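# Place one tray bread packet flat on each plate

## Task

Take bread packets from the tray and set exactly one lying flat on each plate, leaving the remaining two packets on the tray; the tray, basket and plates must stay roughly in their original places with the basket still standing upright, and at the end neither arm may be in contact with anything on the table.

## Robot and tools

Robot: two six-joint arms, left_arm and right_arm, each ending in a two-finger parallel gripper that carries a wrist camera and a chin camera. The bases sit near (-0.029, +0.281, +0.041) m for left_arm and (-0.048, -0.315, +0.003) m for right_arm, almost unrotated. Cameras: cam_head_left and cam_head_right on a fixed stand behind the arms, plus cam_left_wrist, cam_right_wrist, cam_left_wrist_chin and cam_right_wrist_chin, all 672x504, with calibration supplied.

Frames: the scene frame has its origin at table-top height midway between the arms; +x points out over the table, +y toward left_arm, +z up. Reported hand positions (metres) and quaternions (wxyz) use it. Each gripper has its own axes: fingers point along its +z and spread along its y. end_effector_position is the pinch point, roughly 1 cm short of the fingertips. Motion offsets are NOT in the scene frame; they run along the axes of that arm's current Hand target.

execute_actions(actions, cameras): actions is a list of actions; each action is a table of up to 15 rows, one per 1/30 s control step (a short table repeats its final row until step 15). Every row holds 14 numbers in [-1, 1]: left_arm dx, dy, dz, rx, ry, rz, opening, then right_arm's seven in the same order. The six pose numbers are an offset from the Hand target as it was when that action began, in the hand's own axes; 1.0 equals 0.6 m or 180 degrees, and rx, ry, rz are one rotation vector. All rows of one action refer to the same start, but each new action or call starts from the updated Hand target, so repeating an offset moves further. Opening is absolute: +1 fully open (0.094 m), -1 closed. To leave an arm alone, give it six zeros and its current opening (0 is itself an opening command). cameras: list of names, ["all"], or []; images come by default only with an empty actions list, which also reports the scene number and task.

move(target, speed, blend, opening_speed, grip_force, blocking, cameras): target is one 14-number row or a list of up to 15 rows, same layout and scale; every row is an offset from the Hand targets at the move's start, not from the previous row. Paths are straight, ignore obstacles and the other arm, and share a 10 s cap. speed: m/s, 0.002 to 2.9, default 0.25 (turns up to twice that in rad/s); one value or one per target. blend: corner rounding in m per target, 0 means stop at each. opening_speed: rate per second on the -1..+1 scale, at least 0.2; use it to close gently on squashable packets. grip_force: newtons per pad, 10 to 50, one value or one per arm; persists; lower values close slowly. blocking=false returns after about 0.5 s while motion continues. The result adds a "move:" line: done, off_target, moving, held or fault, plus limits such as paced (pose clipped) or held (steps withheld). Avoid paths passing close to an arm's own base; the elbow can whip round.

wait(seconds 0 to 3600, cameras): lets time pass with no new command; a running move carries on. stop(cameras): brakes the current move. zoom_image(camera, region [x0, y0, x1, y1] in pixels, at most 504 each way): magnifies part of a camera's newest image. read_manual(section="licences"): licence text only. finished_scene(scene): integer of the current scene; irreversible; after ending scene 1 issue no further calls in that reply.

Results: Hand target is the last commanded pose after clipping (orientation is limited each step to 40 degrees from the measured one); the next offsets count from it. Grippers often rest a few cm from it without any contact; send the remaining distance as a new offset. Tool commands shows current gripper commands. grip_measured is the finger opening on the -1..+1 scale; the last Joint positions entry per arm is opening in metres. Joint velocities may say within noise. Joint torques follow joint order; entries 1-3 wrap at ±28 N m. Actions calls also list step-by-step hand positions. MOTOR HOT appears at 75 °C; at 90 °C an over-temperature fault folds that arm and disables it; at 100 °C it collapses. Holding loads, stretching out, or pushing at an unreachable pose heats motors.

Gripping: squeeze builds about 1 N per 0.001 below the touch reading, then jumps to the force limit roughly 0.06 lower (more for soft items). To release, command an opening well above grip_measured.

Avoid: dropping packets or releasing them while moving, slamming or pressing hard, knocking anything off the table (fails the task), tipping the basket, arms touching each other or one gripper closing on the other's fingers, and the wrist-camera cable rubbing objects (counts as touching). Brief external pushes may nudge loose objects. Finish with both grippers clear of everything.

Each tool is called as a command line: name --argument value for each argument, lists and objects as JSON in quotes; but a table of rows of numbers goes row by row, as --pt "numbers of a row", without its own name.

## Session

execute_actions --actions '[]' --cameras '["cam_head_right","cam_right_wrist"]'

Scene clock: 0.00 s.
left_arm: end_effector_position=(+0.3634, +0.1549, +0.2172) grip_measured=+1.000 end_effector_quat_wxyz=(+0.470, +0.017, +0.882, -0.037) | right_arm: end_effector_position=(+0.2836, -0.3165, +0.3100) grip_measured=+1.000 end_effector_quat_wxyz=(+0.612, +0.186, +0.764, -0.086)
Joint positions: left_arm=[-0.451 1.362 0.881 -0.134 -0.277 -0.251 0.094] | right_arm=[0.295 0.941 0.857 -0.232 0.704 0.308 0.094]
Joint velocities: within noise
Joint torques (N m): no reading
Heat: left arm: 30 °C; right arm: 31 °C.
Hand target: left_arm +0.3668, +0.1540, +0.2317; +0.486, +0.013, +0.873, -0.043 | right_arm +0.2820, -0.3176, +0.3137; +0.614, +0.188, +0.762, -0.085
Tool commands: left_gripper/opening=+1.0 right_gripper/opening=+1.0
camera_calibration:
cam_right_wrist: T_world_to_cam=[[-0.37356, -0.92295, -0.09284, -0.15564], [-0.55825, 0.30362, -0.77212, 0.52985], [0.74081, -0.23661, -0.62866, 0.00044]] pos_world=[0.23732, -0.30442, 0.39494]
Images, in order (width x height): cam_head_right 672x504, cam_right_wrist 672x504.

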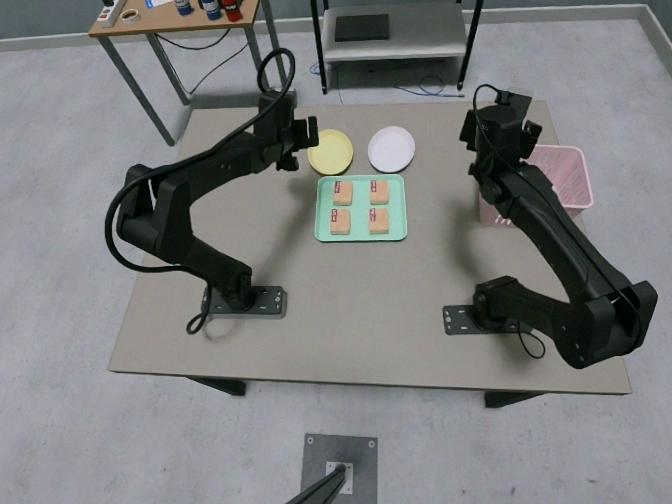

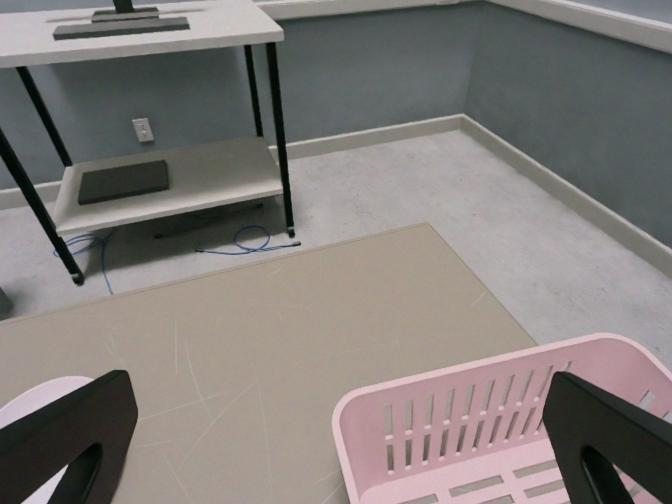

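move --target '[0.189,-0.165,0.006,-0.029,0.212,-0.003,0.8,0,0,0,0,0,0,1]' --cameras '["cam_left_wrist","cam_left_wrist_chin"]'

Scene clock: 23.10 s.
left_arm: end_effector_position=(+0.2966, +0.0601, +0.1321) grip_measured=+0.802 end_effector_quat_wxyz=(+0.166, +0.004, +0.986, +0.008) | right_arm: end_effector_position=(+0.2836, -0.3165, +0.3100) grip_measured=+1.000 end_effector_quat_wxyz=(+0.612, +0.186, +0.764, -0.086)
Joint positions: left_arm=[-0.719 1.811 1.388 -0.898 -0.225 -0.663 0.085] | right_arm=[0.295 0.941 0.857 -0.232 0.704 0.308 0.094]
Joint torques (N m): left_arm=[-0.24 -7.36 9.8 0.46 -0.12 -0.08] | right_arm=[0.06 -2.61 7.95 1.5 0.13 0.03]
Heat: left arm: 34 °C; right arm: 35 °C.
Hand target: left_arm +0.3037, +0.0527, +0.1396; +0.174, +0.000, +0.985, +0.000 | right_arm +0.2820, -0.3176, +0.3137; +0.614, +0.188, +0.762, -0.085
Off the commanded pose: left_arm 0.013 m, 1 deg | right_arm 0.004 m, 0 deg.
move: off_target (left_arm)
cam_left_wrist: T_world_to_cam=[[0.01094, -0.99915, -0.03978, 0.06414], [-0.99495, -0.01484, 0.09926, 0.32203], [-0.09977, 0.03849, -0.99427, 0.25145]] pos_world=[0.34479, 0.05918, 0.2206]
cam_left_wrist_chin: T_world_to_cam=[[-0.00425, -0.99944, -0.03328, 0.06397], [-0.6993, 0.02676, -0.71432, 0.28005], [0.71481, 0.02023, -0.69902, -0.00823]] pos_world=[0.202, 0.0566, 0.19643]

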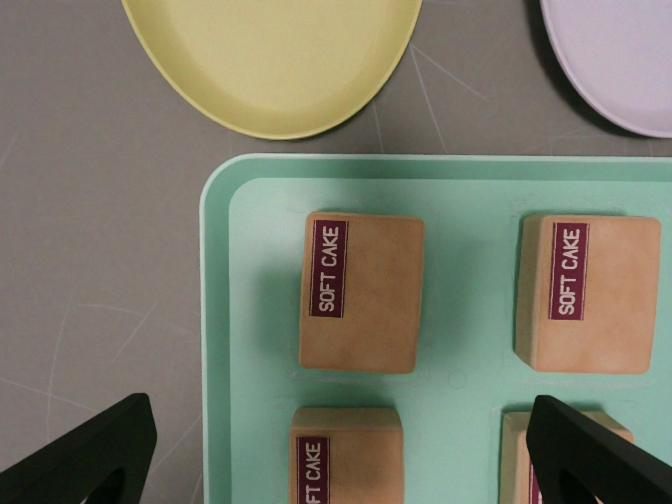

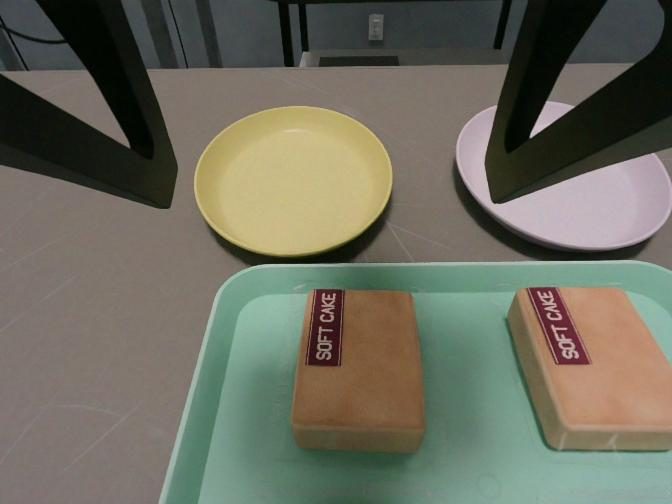

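move --pt "0.073 0.002 0.19 0 0 0 0.8 0 0 0 0 0 0 1" --pt "0.073 0.002 0.19 0 0 0 -0.2 0 0 0 0 0 0 1" --pt "0.022 0.002 0.049 0 0 0 -0.2 0 0 0 0 0 0 1" --speed 0.1 --opening_speed 0.6 --cameras '["cam_left_wrist_chin"]'

Scene clock: 40.57 s.
left_arm: end_effector_position=(+0.2898, +0.0653, +0.0792) grip_measured=+0.124 end_effector_quat_wxyz=(+0.143, +0.006, +0.989, +0.026) | right_arm: end_effector_position=(+0.2836, -0.3165, +0.3100) grip_measured=+1.000 end_effector_quat_wxyz=(+0.612, +0.186, +0.764, -0.086)
Joint positions: left_arm=[-0.719 1.882 1.276 -0.774 -0.222 -0.666 0.053] | right_arm=[0.295 0.941 0.857 -0.232 0.704 0.308 0.094]
Joint torques (N m): left_arm=[-0.35 -12.25 9.48 0.36 -0.14 -0.06] | right_arm=[0.06 -2.62 7.94 1.5 0.13 0.03]
Heat: left arm: 34 °C; right arm: 35 °C.
Hand target: left_arm +0.3014, +0.0540, +0.1075; +0.174, +0.000, +0.985, +0.000 | right_arm +0.2820, -0.3176, +0.3137; +0.614, +0.188, +0.762, -0.085
Off the commanded pose: left_arm 0.033 m, 5 deg | right_arm 0.004 m, 0 deg.
move: off_target (left_arm)
cam_left_wrist_chin: T_world_to_cam=[[-0.00422, -0.99764, -0.06859, 0.07012], [-0.73185, 0.04982, -0.67965, 0.24248], [0.68146, 0.04733, -0.73033, -0.03006]] pos_world=[0.19824, 0.05929, 0.14766]

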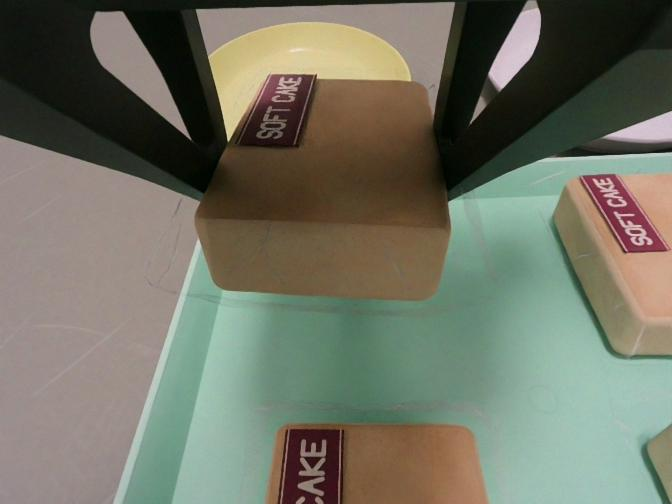

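move --target '[-0.276,0.067,0.1,0,0,0,-0.2,0,0,0,0,0,0,1]' --speed 0.15 --cameras '["cam_left_wrist","cam_left_wrist_chin"]'

Scene clock: 48.87 s.
left_arm: end_effector_position=(+0.4693, +0.0991, +0.1028) grip_measured=+0.123 end_effector_quat_wxyz=(+0.164, -0.003, +0.986, +0.006) | right_arm: end_effector_position=(+0.2836, -0.3165, +0.3100) grip_measured=+1.000 end_effector_quat_wxyz=(+0.612, +0.186, +0.764, -0.086)
Joint positions: left_arm=[-0.417 2.344 2.071 -0.996 -0.138 -0.384 0.053] | right_arm=[0.295 0.941 0.857 -0.232 0.704 0.308 0.094]
Joint torques (N m): left_arm=[-0.2 -11.4 10.17 0.58 -0.06 0.08] | right_arm=[0.06 -2.62 7.92 1.5 0.14 0.03]
Heat: left arm: 34 °C; right arm: 35 °C.
Hand target: left_arm +0.4776, +0.0941, +0.1080; +0.174, +0.000, +0.985, +0.000 | right_arm +0.2820, -0.3176, +0.3137; +0.614, +0.188, +0.762, -0.085
Off the commanded pose: left_arm 0.011 m, 1 deg | right_arm 0.004 m, 0 deg.
move: off_target (left_arm)
cam_left_wrist: T_world_to_cam=[[0.02496, -0.99916, -0.0325, 0.09271], [-0.99424, -0.0282, 0.10338, 0.49798], [-0.10421, 0.02973, -0.99411, 0.24099]] pos_world=[0.51791, 0.09951, 0.1911]
cam_left_wrist_chin: T_world_to_cam=[[0.00991, -0.99961, -0.02595, 0.09529], [-0.70248, 0.01151, -0.71161, 0.38156], [0.71163, 0.02528, -0.7021, -0.15163]] pos_world=[0.375, 0.09469, 0.16753]

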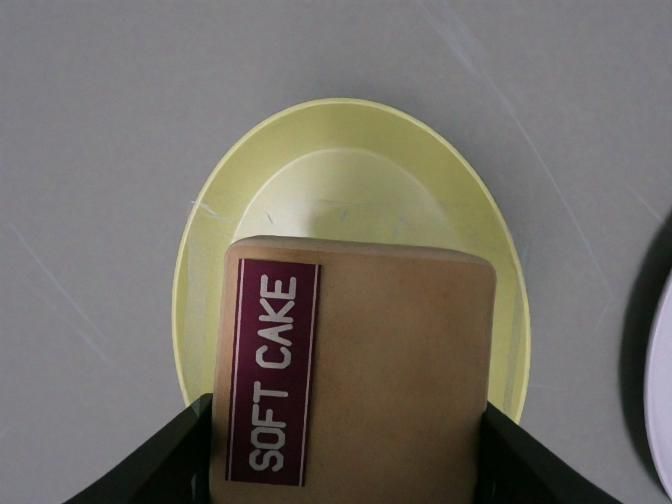

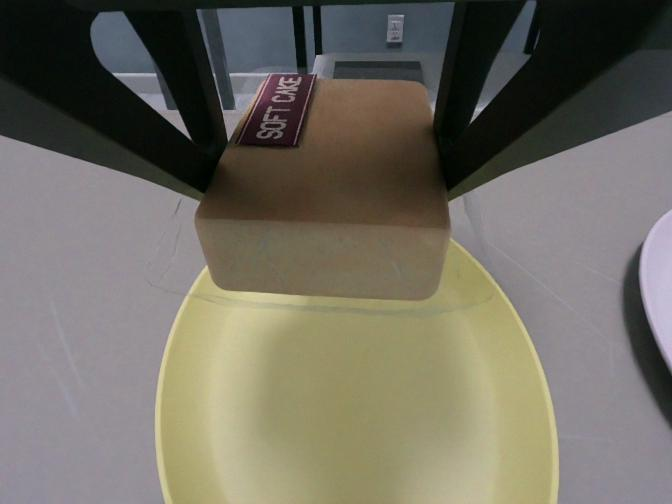

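move --pt "0.051 -0.008 0.141 0 0 0 -0.2 0 0 0 0 0 0 1" --speed 0.07 --cameras '["cam_left_wrist","cam_left_wrist_chin"]'

Scene clock: 66.50 s.
left_arm: end_effector_position=(+0.4783, +0.0926, +0.0274) grip_measured=+0.123 end_effector_quat_wxyz=(+0.175, -0.002, +0.985, +0.001) | right_arm: end_effector_position=(+0.2836, -0.3165, +0.3100) grip_measured=+1.000 end_effector_quat_wxyz=(+0.612, +0.186, +0.764, -0.086)
Joint positions: left_arm=[-0.421 2.425 1.904 -0.724 -0.138 -0.384 0.053] | right_arm=[0.295 0.941 0.857 -0.232 0.704 0.308 0.094]
Joint torques (N m): left_arm=[-0.53 -11.86 5.61 0.86 -0.09 -0.01] | right_arm=[0.06 -2.62 7.92 1.51 0.14 0.03]
Heat: left arm: 37 °C; right arm: 36 °C.
Hand target: left_arm +0.4779, +0.0895, +0.0181; +0.174, +0.000, +0.985, +0.000 | right_arm +0.2820, -0.3176, +0.3137; +0.614, +0.188, +0.762, -0.085
Off the commanded pose: left_arm 0.010 m, 0 deg | right_arm 0.004 m, 0 deg.
move: done
cam_left_wrist: T_world_to_cam=[[0.021, -0.99953, -0.02245, 0.0852], [-0.99643, -0.02276, 0.08128, 0.5157], [-0.08175, 0.02066, -0.99644, 0.15726]] pos_world=[0.52492, 0.09365, 0.1167]
cam_left_wrist_chin: T_world_to_cam=[[0.00571, -0.99985, -0.01626, 0.0885], [-0.68624, 0.00791, -0.72734, 0.32731], [0.72736, 0.01531, -0.68609, -0.21795]] pos_world=[0.38264, 0.08923, 0.08997]

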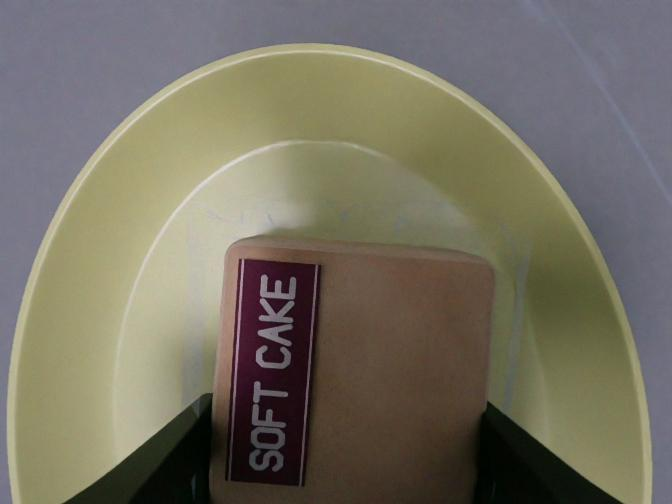

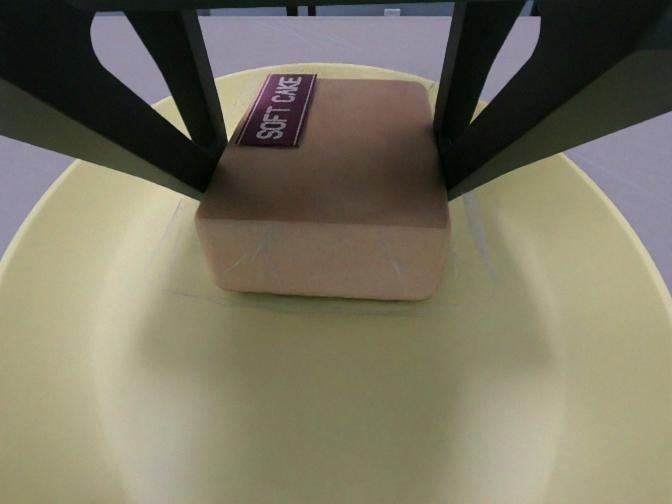

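move --pt "0.002 0 0.006 0 0 0 -0.2 0 0 0 0 0 0 1" --pt "0.002 0 0.006 0 0 0 0.75 0 0 0 0 0 0 1" --pt "-0.074 0 -0.204 0 0 0 0.75 0 0 0 0 0 0 1" --speed 0.08 --opening_speed 0.5 --cameras '["cam_left_wrist"]'

move --pt "0.291 0.283 -0.18 0 0 0 0.75 0 0 0 0 0 0 1" --pt "0.291 0.283 -0.18 0 0 0 0.75 0.334 0.384 -0.038 -0.0495 0.3156 -0.0889 0.75" --cameras '["cam_right_wrist","cam_right_wrist_chin"]'

Scene clock: 90.47 s.
left_arm: end_effector_position=(+0.4705, +0.0959, +0.1171) grip_measured=+0.748 end_effector_quat_wxyz=(+0.143, +0.001, +0.990, +0.015) | right_arm: end_effector_position=(+0.2836, -0.3165, +0.3100) grip_measured=+1.000 end_effector_quat_wxyz=(+0.612, +0.186, +0.764, -0.086)
Joint positions: left_arm=[-0.421 2.425 2.284 -1.176 -0.138 -0.384 0.082] | right_arm=[0.295 0.941 0.857 -0.232 0.704 0.308 0.094]
Joint torques (N m): left_arm=[-0.57 -15.95 9.81 0.47 -0.09 -0.01] | right_arm=[0.08 -2.62 7.94 1.5 0.13 0.03]
Heat: left arm: 34 °C; right arm: 36 °C.
Hand target: left_arm +0.4777, +0.0893, +0.1484; +0.174, +0.000, +0.985, +0.000 | right_arm +0.2820, -0.3176, +0.3137; +0.614, +0.188, +0.762, -0.085
Off the commanded pose: left_arm 0.033 m, 4 deg | right_arm 0.004 m, 0 deg.
move: off_target (left_arm); target 2's new opening was sent with left_arm's hand 0.014 m and 1 deg from that target
cam_left_wrist: T_world_to_cam=[[0.01854, -0.99847, -0.05202, 0.09517], [-0.98888, -0.02599, 0.14645, 0.48986], [-0.14757, 0.04873, -0.98785, 0.2733]] pos_world=[0.52298, 0.09444, 0.20319]

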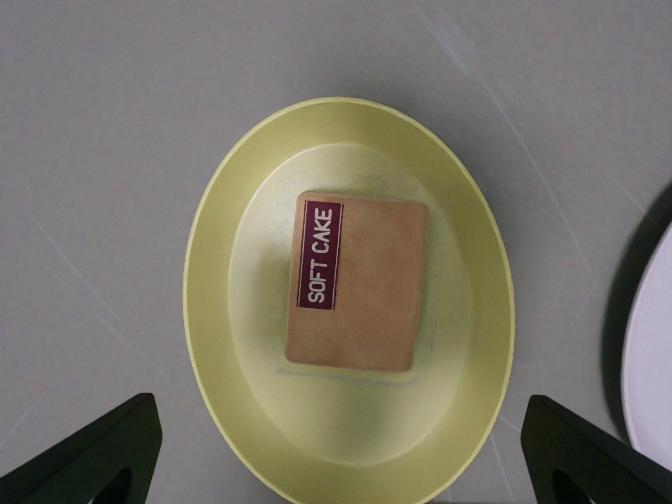

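Scene clock: 96.00 s.
left_arm: end_effector_position=(+0.2763, +0.2588, +0.1837) grip_measured=+0.748 end_effector_quat_wxyz=(+0.157, -0.001, +0.988, +0.005) | right_arm: end_effector_position=(+0.3157, -0.0649, +0.1552) grip_measured=+0.752 end_effector_quat_wxyz=(+0.185, +0.056, +0.981, -0.003)
Joint positions: left_arm=[-0.118 1.408 1.174 -1.024 -0.041 -0.095 0.082] | right_arm=[0.647 1.972 1.835 -1.162 0.258 0.782 0.082]
Joint torques (N m): left_arm=[0.46 -7.43 5.41 0.8 0.02 0.08] | right_arm=[0.29 -9.2 8.88 0.5 0.09 0.1]
Heat: left arm: 34 °C; right arm: 36 °C.
Hand target: left_arm +0.2766, +0.2592, +0.1900; +0.174, +0.000, +0.985, +0.000 | right_arm +0.3162, -0.0623, +0.1482; +0.175, +0.056, +0.983, -0.011
Off the commanded pose: left_arm 0.006 m, 2 deg | right_arm 0.008 m, 2 deg.
move: done
cam_right_wrist: T_world_to_cam=[[-0.0984, -0.99481, -0.02587, -0.02771], [-0.99275, 0.09633, 0.0719, 0.34462], [-0.06904, 0.03276, -0.99708, 0.2691]] pos_world=[0.35797, -0.06958, 0.24282]
cam_right_wrist_chin: T_world_to_cam=[[-0.09787, -0.99457, -0.03527, -0.02615], [-0.64742, 0.09055, -0.75673, 0.30776], [0.75582, -0.05123, -0.65277, -0.03014]] pos_world=[0.21947, -0.05542, 0.21229]

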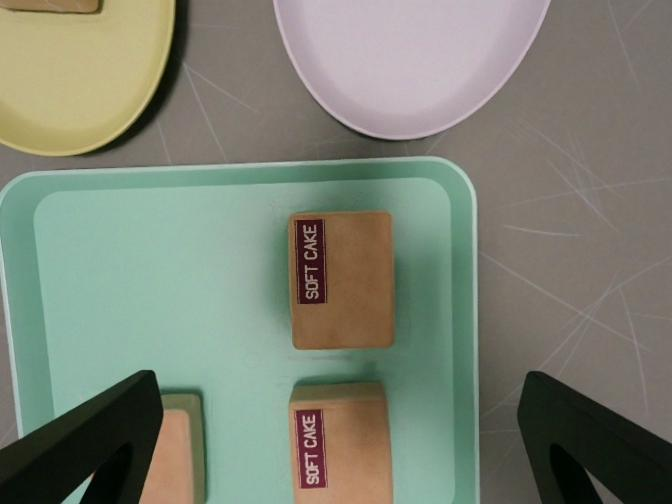

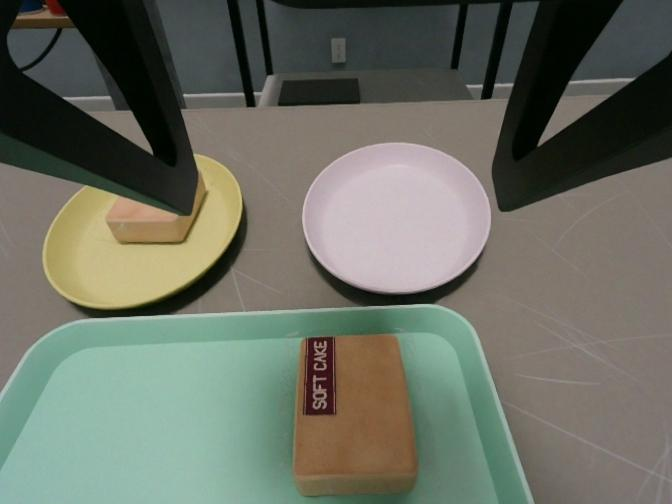

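move --pt "0 0 0 0 0 0 0.75 0.093 -0.010 0.2215 0 0 0 0.75" --pt "0 0 0 0 0 0 0.75 0.093 -0.010 0.2215 0 0 0 -0.2" --pt "0 0 0 0 0 0 0.75 0.036 -0.010 0.065 0 0 0 -0.2" --speed 0.1 --opening_speed 0.6 --cameras '["cam_right_wrist_chin"]'

Scene clock: 115.83 s.
left_arm: end_effector_position=(+0.2763, +0.2588, +0.1837) grip_measured=+0.748 end_effector_quat_wxyz=(+0.157, -0.001, +0.988, +0.005) | right_arm: end_effector_position=(+0.3067, -0.0722, +0.0819) grip_measured=+0.173 end_effector_quat_wxyz=(+0.159, +0.053, +0.986, -0.027)
Joint positions: left_arm=[-0.118 1.408 1.174 -1.024 -0.041 -0.095 0.082] | right_arm=[0.647 2.003 1.604 -0.973 0.256 0.785 0.055]
Joint torques (N m): left_arm=[0.46 -7.42 5.41 0.8 0.02 0.08] | right_arm=[0.47 -15.75 8.87 0.4 0.11 0.08]
Heat: left arm: 33 °C; right arm: 35 °C.
Hand target: left_arm +0.2766, +0.2592, +0.1900; +0.174, +0.000, +0.985, +0.000 | right_arm +0.3087, -0.0675, +0.1041; +0.174, +0.056, +0.983, -0.011
Off the commanded pose: left_arm 0.006 m, 2 deg | right_arm 0.023 m, 3 deg.
move: off_target (right_arm); target 2's new opening was sent with right_arm's hand 0.018 m and 2 deg from that target
cam_right_wrist_chin: T_world_to_cam=[[-0.10111, -0.99477, 0.01447, -0.03997], [-0.6889, 0.05952, -0.72241, 0.25476], [0.71777, -0.08301, -0.69132, -0.05896]] pos_world=[0.21378, -0.05982, 0.14386]

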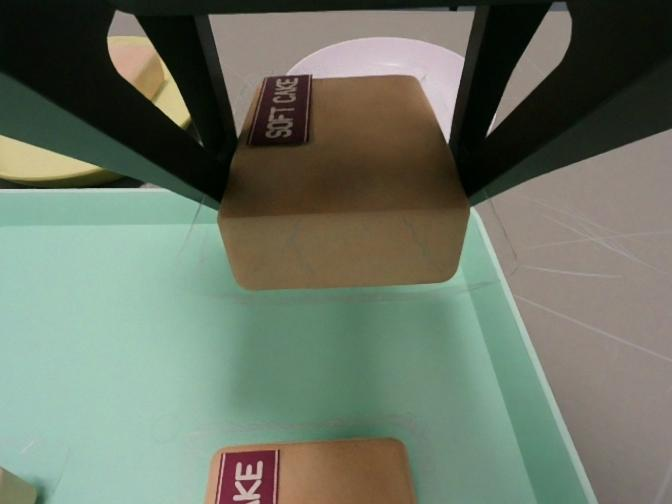

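move --target '[0,0,0,0,0,0,0.75,-0.278,-0.046,0.1,0,0,0,-0.2]' --speed 0.13 --cameras '["cam_right_wrist","cam_right_wrist_chin"]'

Scene clock: 123.30 s.
left_arm: end_effector_position=(+0.2763, +0.2588, +0.1837) grip_measured=+0.748 end_effector_quat_wxyz=(+0.157, -0.001, +0.988, +0.005) | right_arm: end_effector_position=(+0.4822, -0.1164, +0.1221) grip_measured=+0.173 end_effector_quat_wxyz=(+0.197, +0.060, +0.979, -0.001)
Joint positions: left_arm=[-0.118 1.408 1.174 -1.024 -0.041 -0.095 0.082] | right_arm=[0.356 2.613 2.776 -1.379 0.179 0.503 0.055]
Joint torques (N m): left_arm=[0.46 -7.43 5.41 0.8 0.02 0.08] | right_arm=[0.16 -13.14 8.58 0.66 0.05 -0.01]
Heat: left arm: 33 °C; right arm: 35 °C.
Hand target: left_arm +0.2766, +0.2592, +0.1900; +0.174, +0.000, +0.985, +0.000 | right_arm +0.4817, -0.1152, +0.1053; +0.174, +0.056, +0.983, -0.011
Off the commanded pose: left_arm 0.006 m, 2 deg | right_arm 0.017 m, 3 deg.
move: off_target (right_arm)
cam_right_wrist: T_world_to_cam=[[-0.10493, -0.99394, -0.03268, -0.05935], [-0.99345, 0.10327, 0.04892, 0.52127], [-0.04525, 0.0376, -0.99827, 0.23858]] pos_world=[0.52242, -0.12179, 0.21072]
cam_right_wrist_chin: T_world_to_cam=[[-0.10415, -0.99367, -0.04214, -0.05831], [-0.62879, 0.09862, -0.77129, 0.38887], [0.77057, -0.05383, -0.63508, -0.18978]] pos_world=[0.38468, -0.10651, 0.17694]

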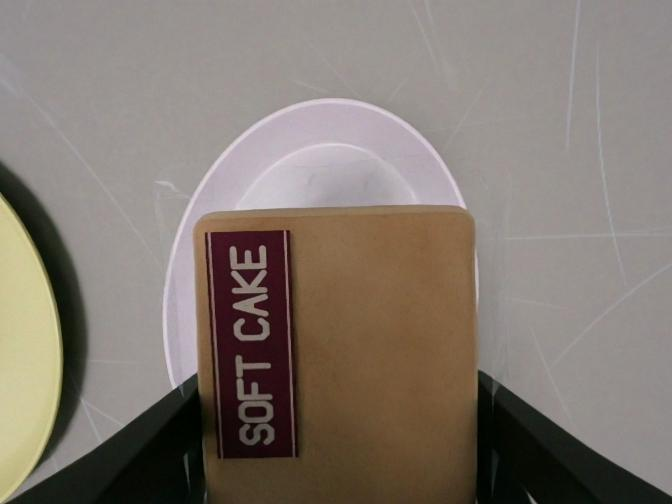

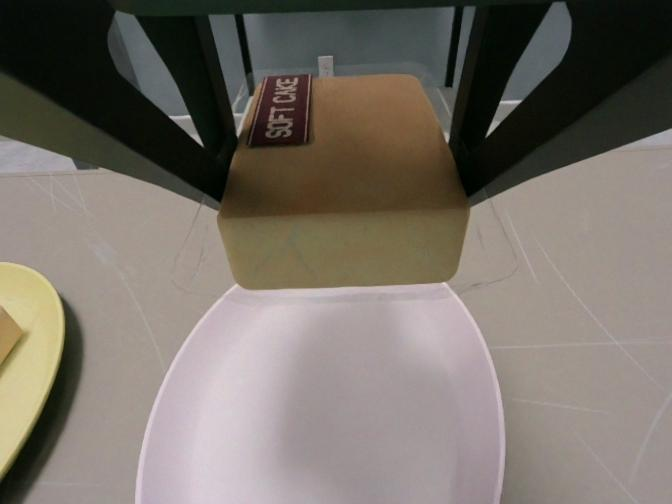

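move --pt "0 0 0 0 0 0 0.75 0.056 0.011 0.155 0 0 0 -0.2" --pt "0 0 0 0 0 0 0.75 0.056 0.011 0.155 0 0 0 0.78" --pt "0 0 0 0 0 0 0.75 -0.018 0.011 -0.049 0 0 0 0.78" --speed 0.07 --opening_speed 0.5 --cameras '["cam_right_wrist","cam_head_right"]'

Scene clock: 138.20 s.
left_arm: end_effector_position=(+0.2763, +0.2588, +0.1837) grip_measured=+0.748 end_effector_quat_wxyz=(+0.157, -0.001, +0.988, +0.005) | right_arm: end_effector_position=(+0.4835, -0.1108, +0.1530) grip_measured=+0.779 end_effector_quat_wxyz=(+0.226, +0.058, +0.972, +0.014)
Joint positions: left_arm=[-0.118 1.408 1.174 -1.024 -0.041 -0.095 0.082] | right_arm=[0.365 2.592 2.842 -1.399 0.181 0.503 0.084]
Joint torques (N m): left_arm=[0.46 -7.42 5.39 0.8 0.02 0.08] | right_arm=[0.36 -13.03 8.25 0.74 0.06 -0.02]
Heat: left arm: 33 °C; right arm: 35 °C.
Hand target: left_arm +0.2766, +0.2592, +0.1900; +0.174, +0.000, +0.985, +0.000 | right_arm +0.4825, -0.1085, +0.1365; +0.174, +0.056, +0.983, -0.011
Off the commanded pose: left_arm 0.006 m, 2 deg | right_arm 0.017 m, 7 deg.
elbow stopped short (right arm): the move would have taken joint 3 (elbow) straighter than the controller allows.
move: off_target (right_arm); target 2's new opening was sent with right_arm's hand 0.016 m and 2 deg from that target
cam_right_wrist: T_world_to_cam=[[-0.09399, -0.99348, -0.06455, -0.05294], [-0.99543, 0.09486, -0.01058, 0.52951], [0.01663, 0.06326, -0.99786, 0.24216]] pos_world=[0.51809, -0.11814, 0.24383]
Images, in order (width x height): cam_head_right 672x504, cam_right_wrist 672x504.

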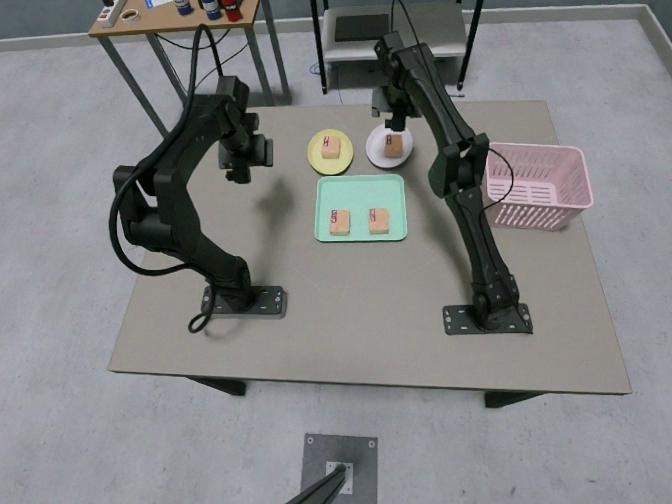

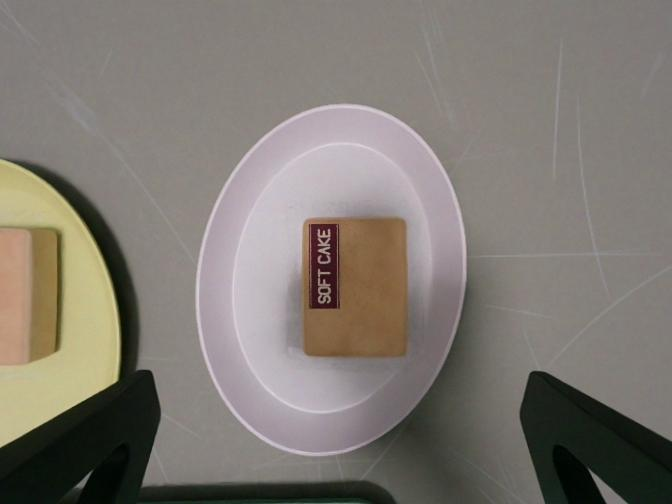

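finished_scene --scene 3

The scene is finished: the task was done.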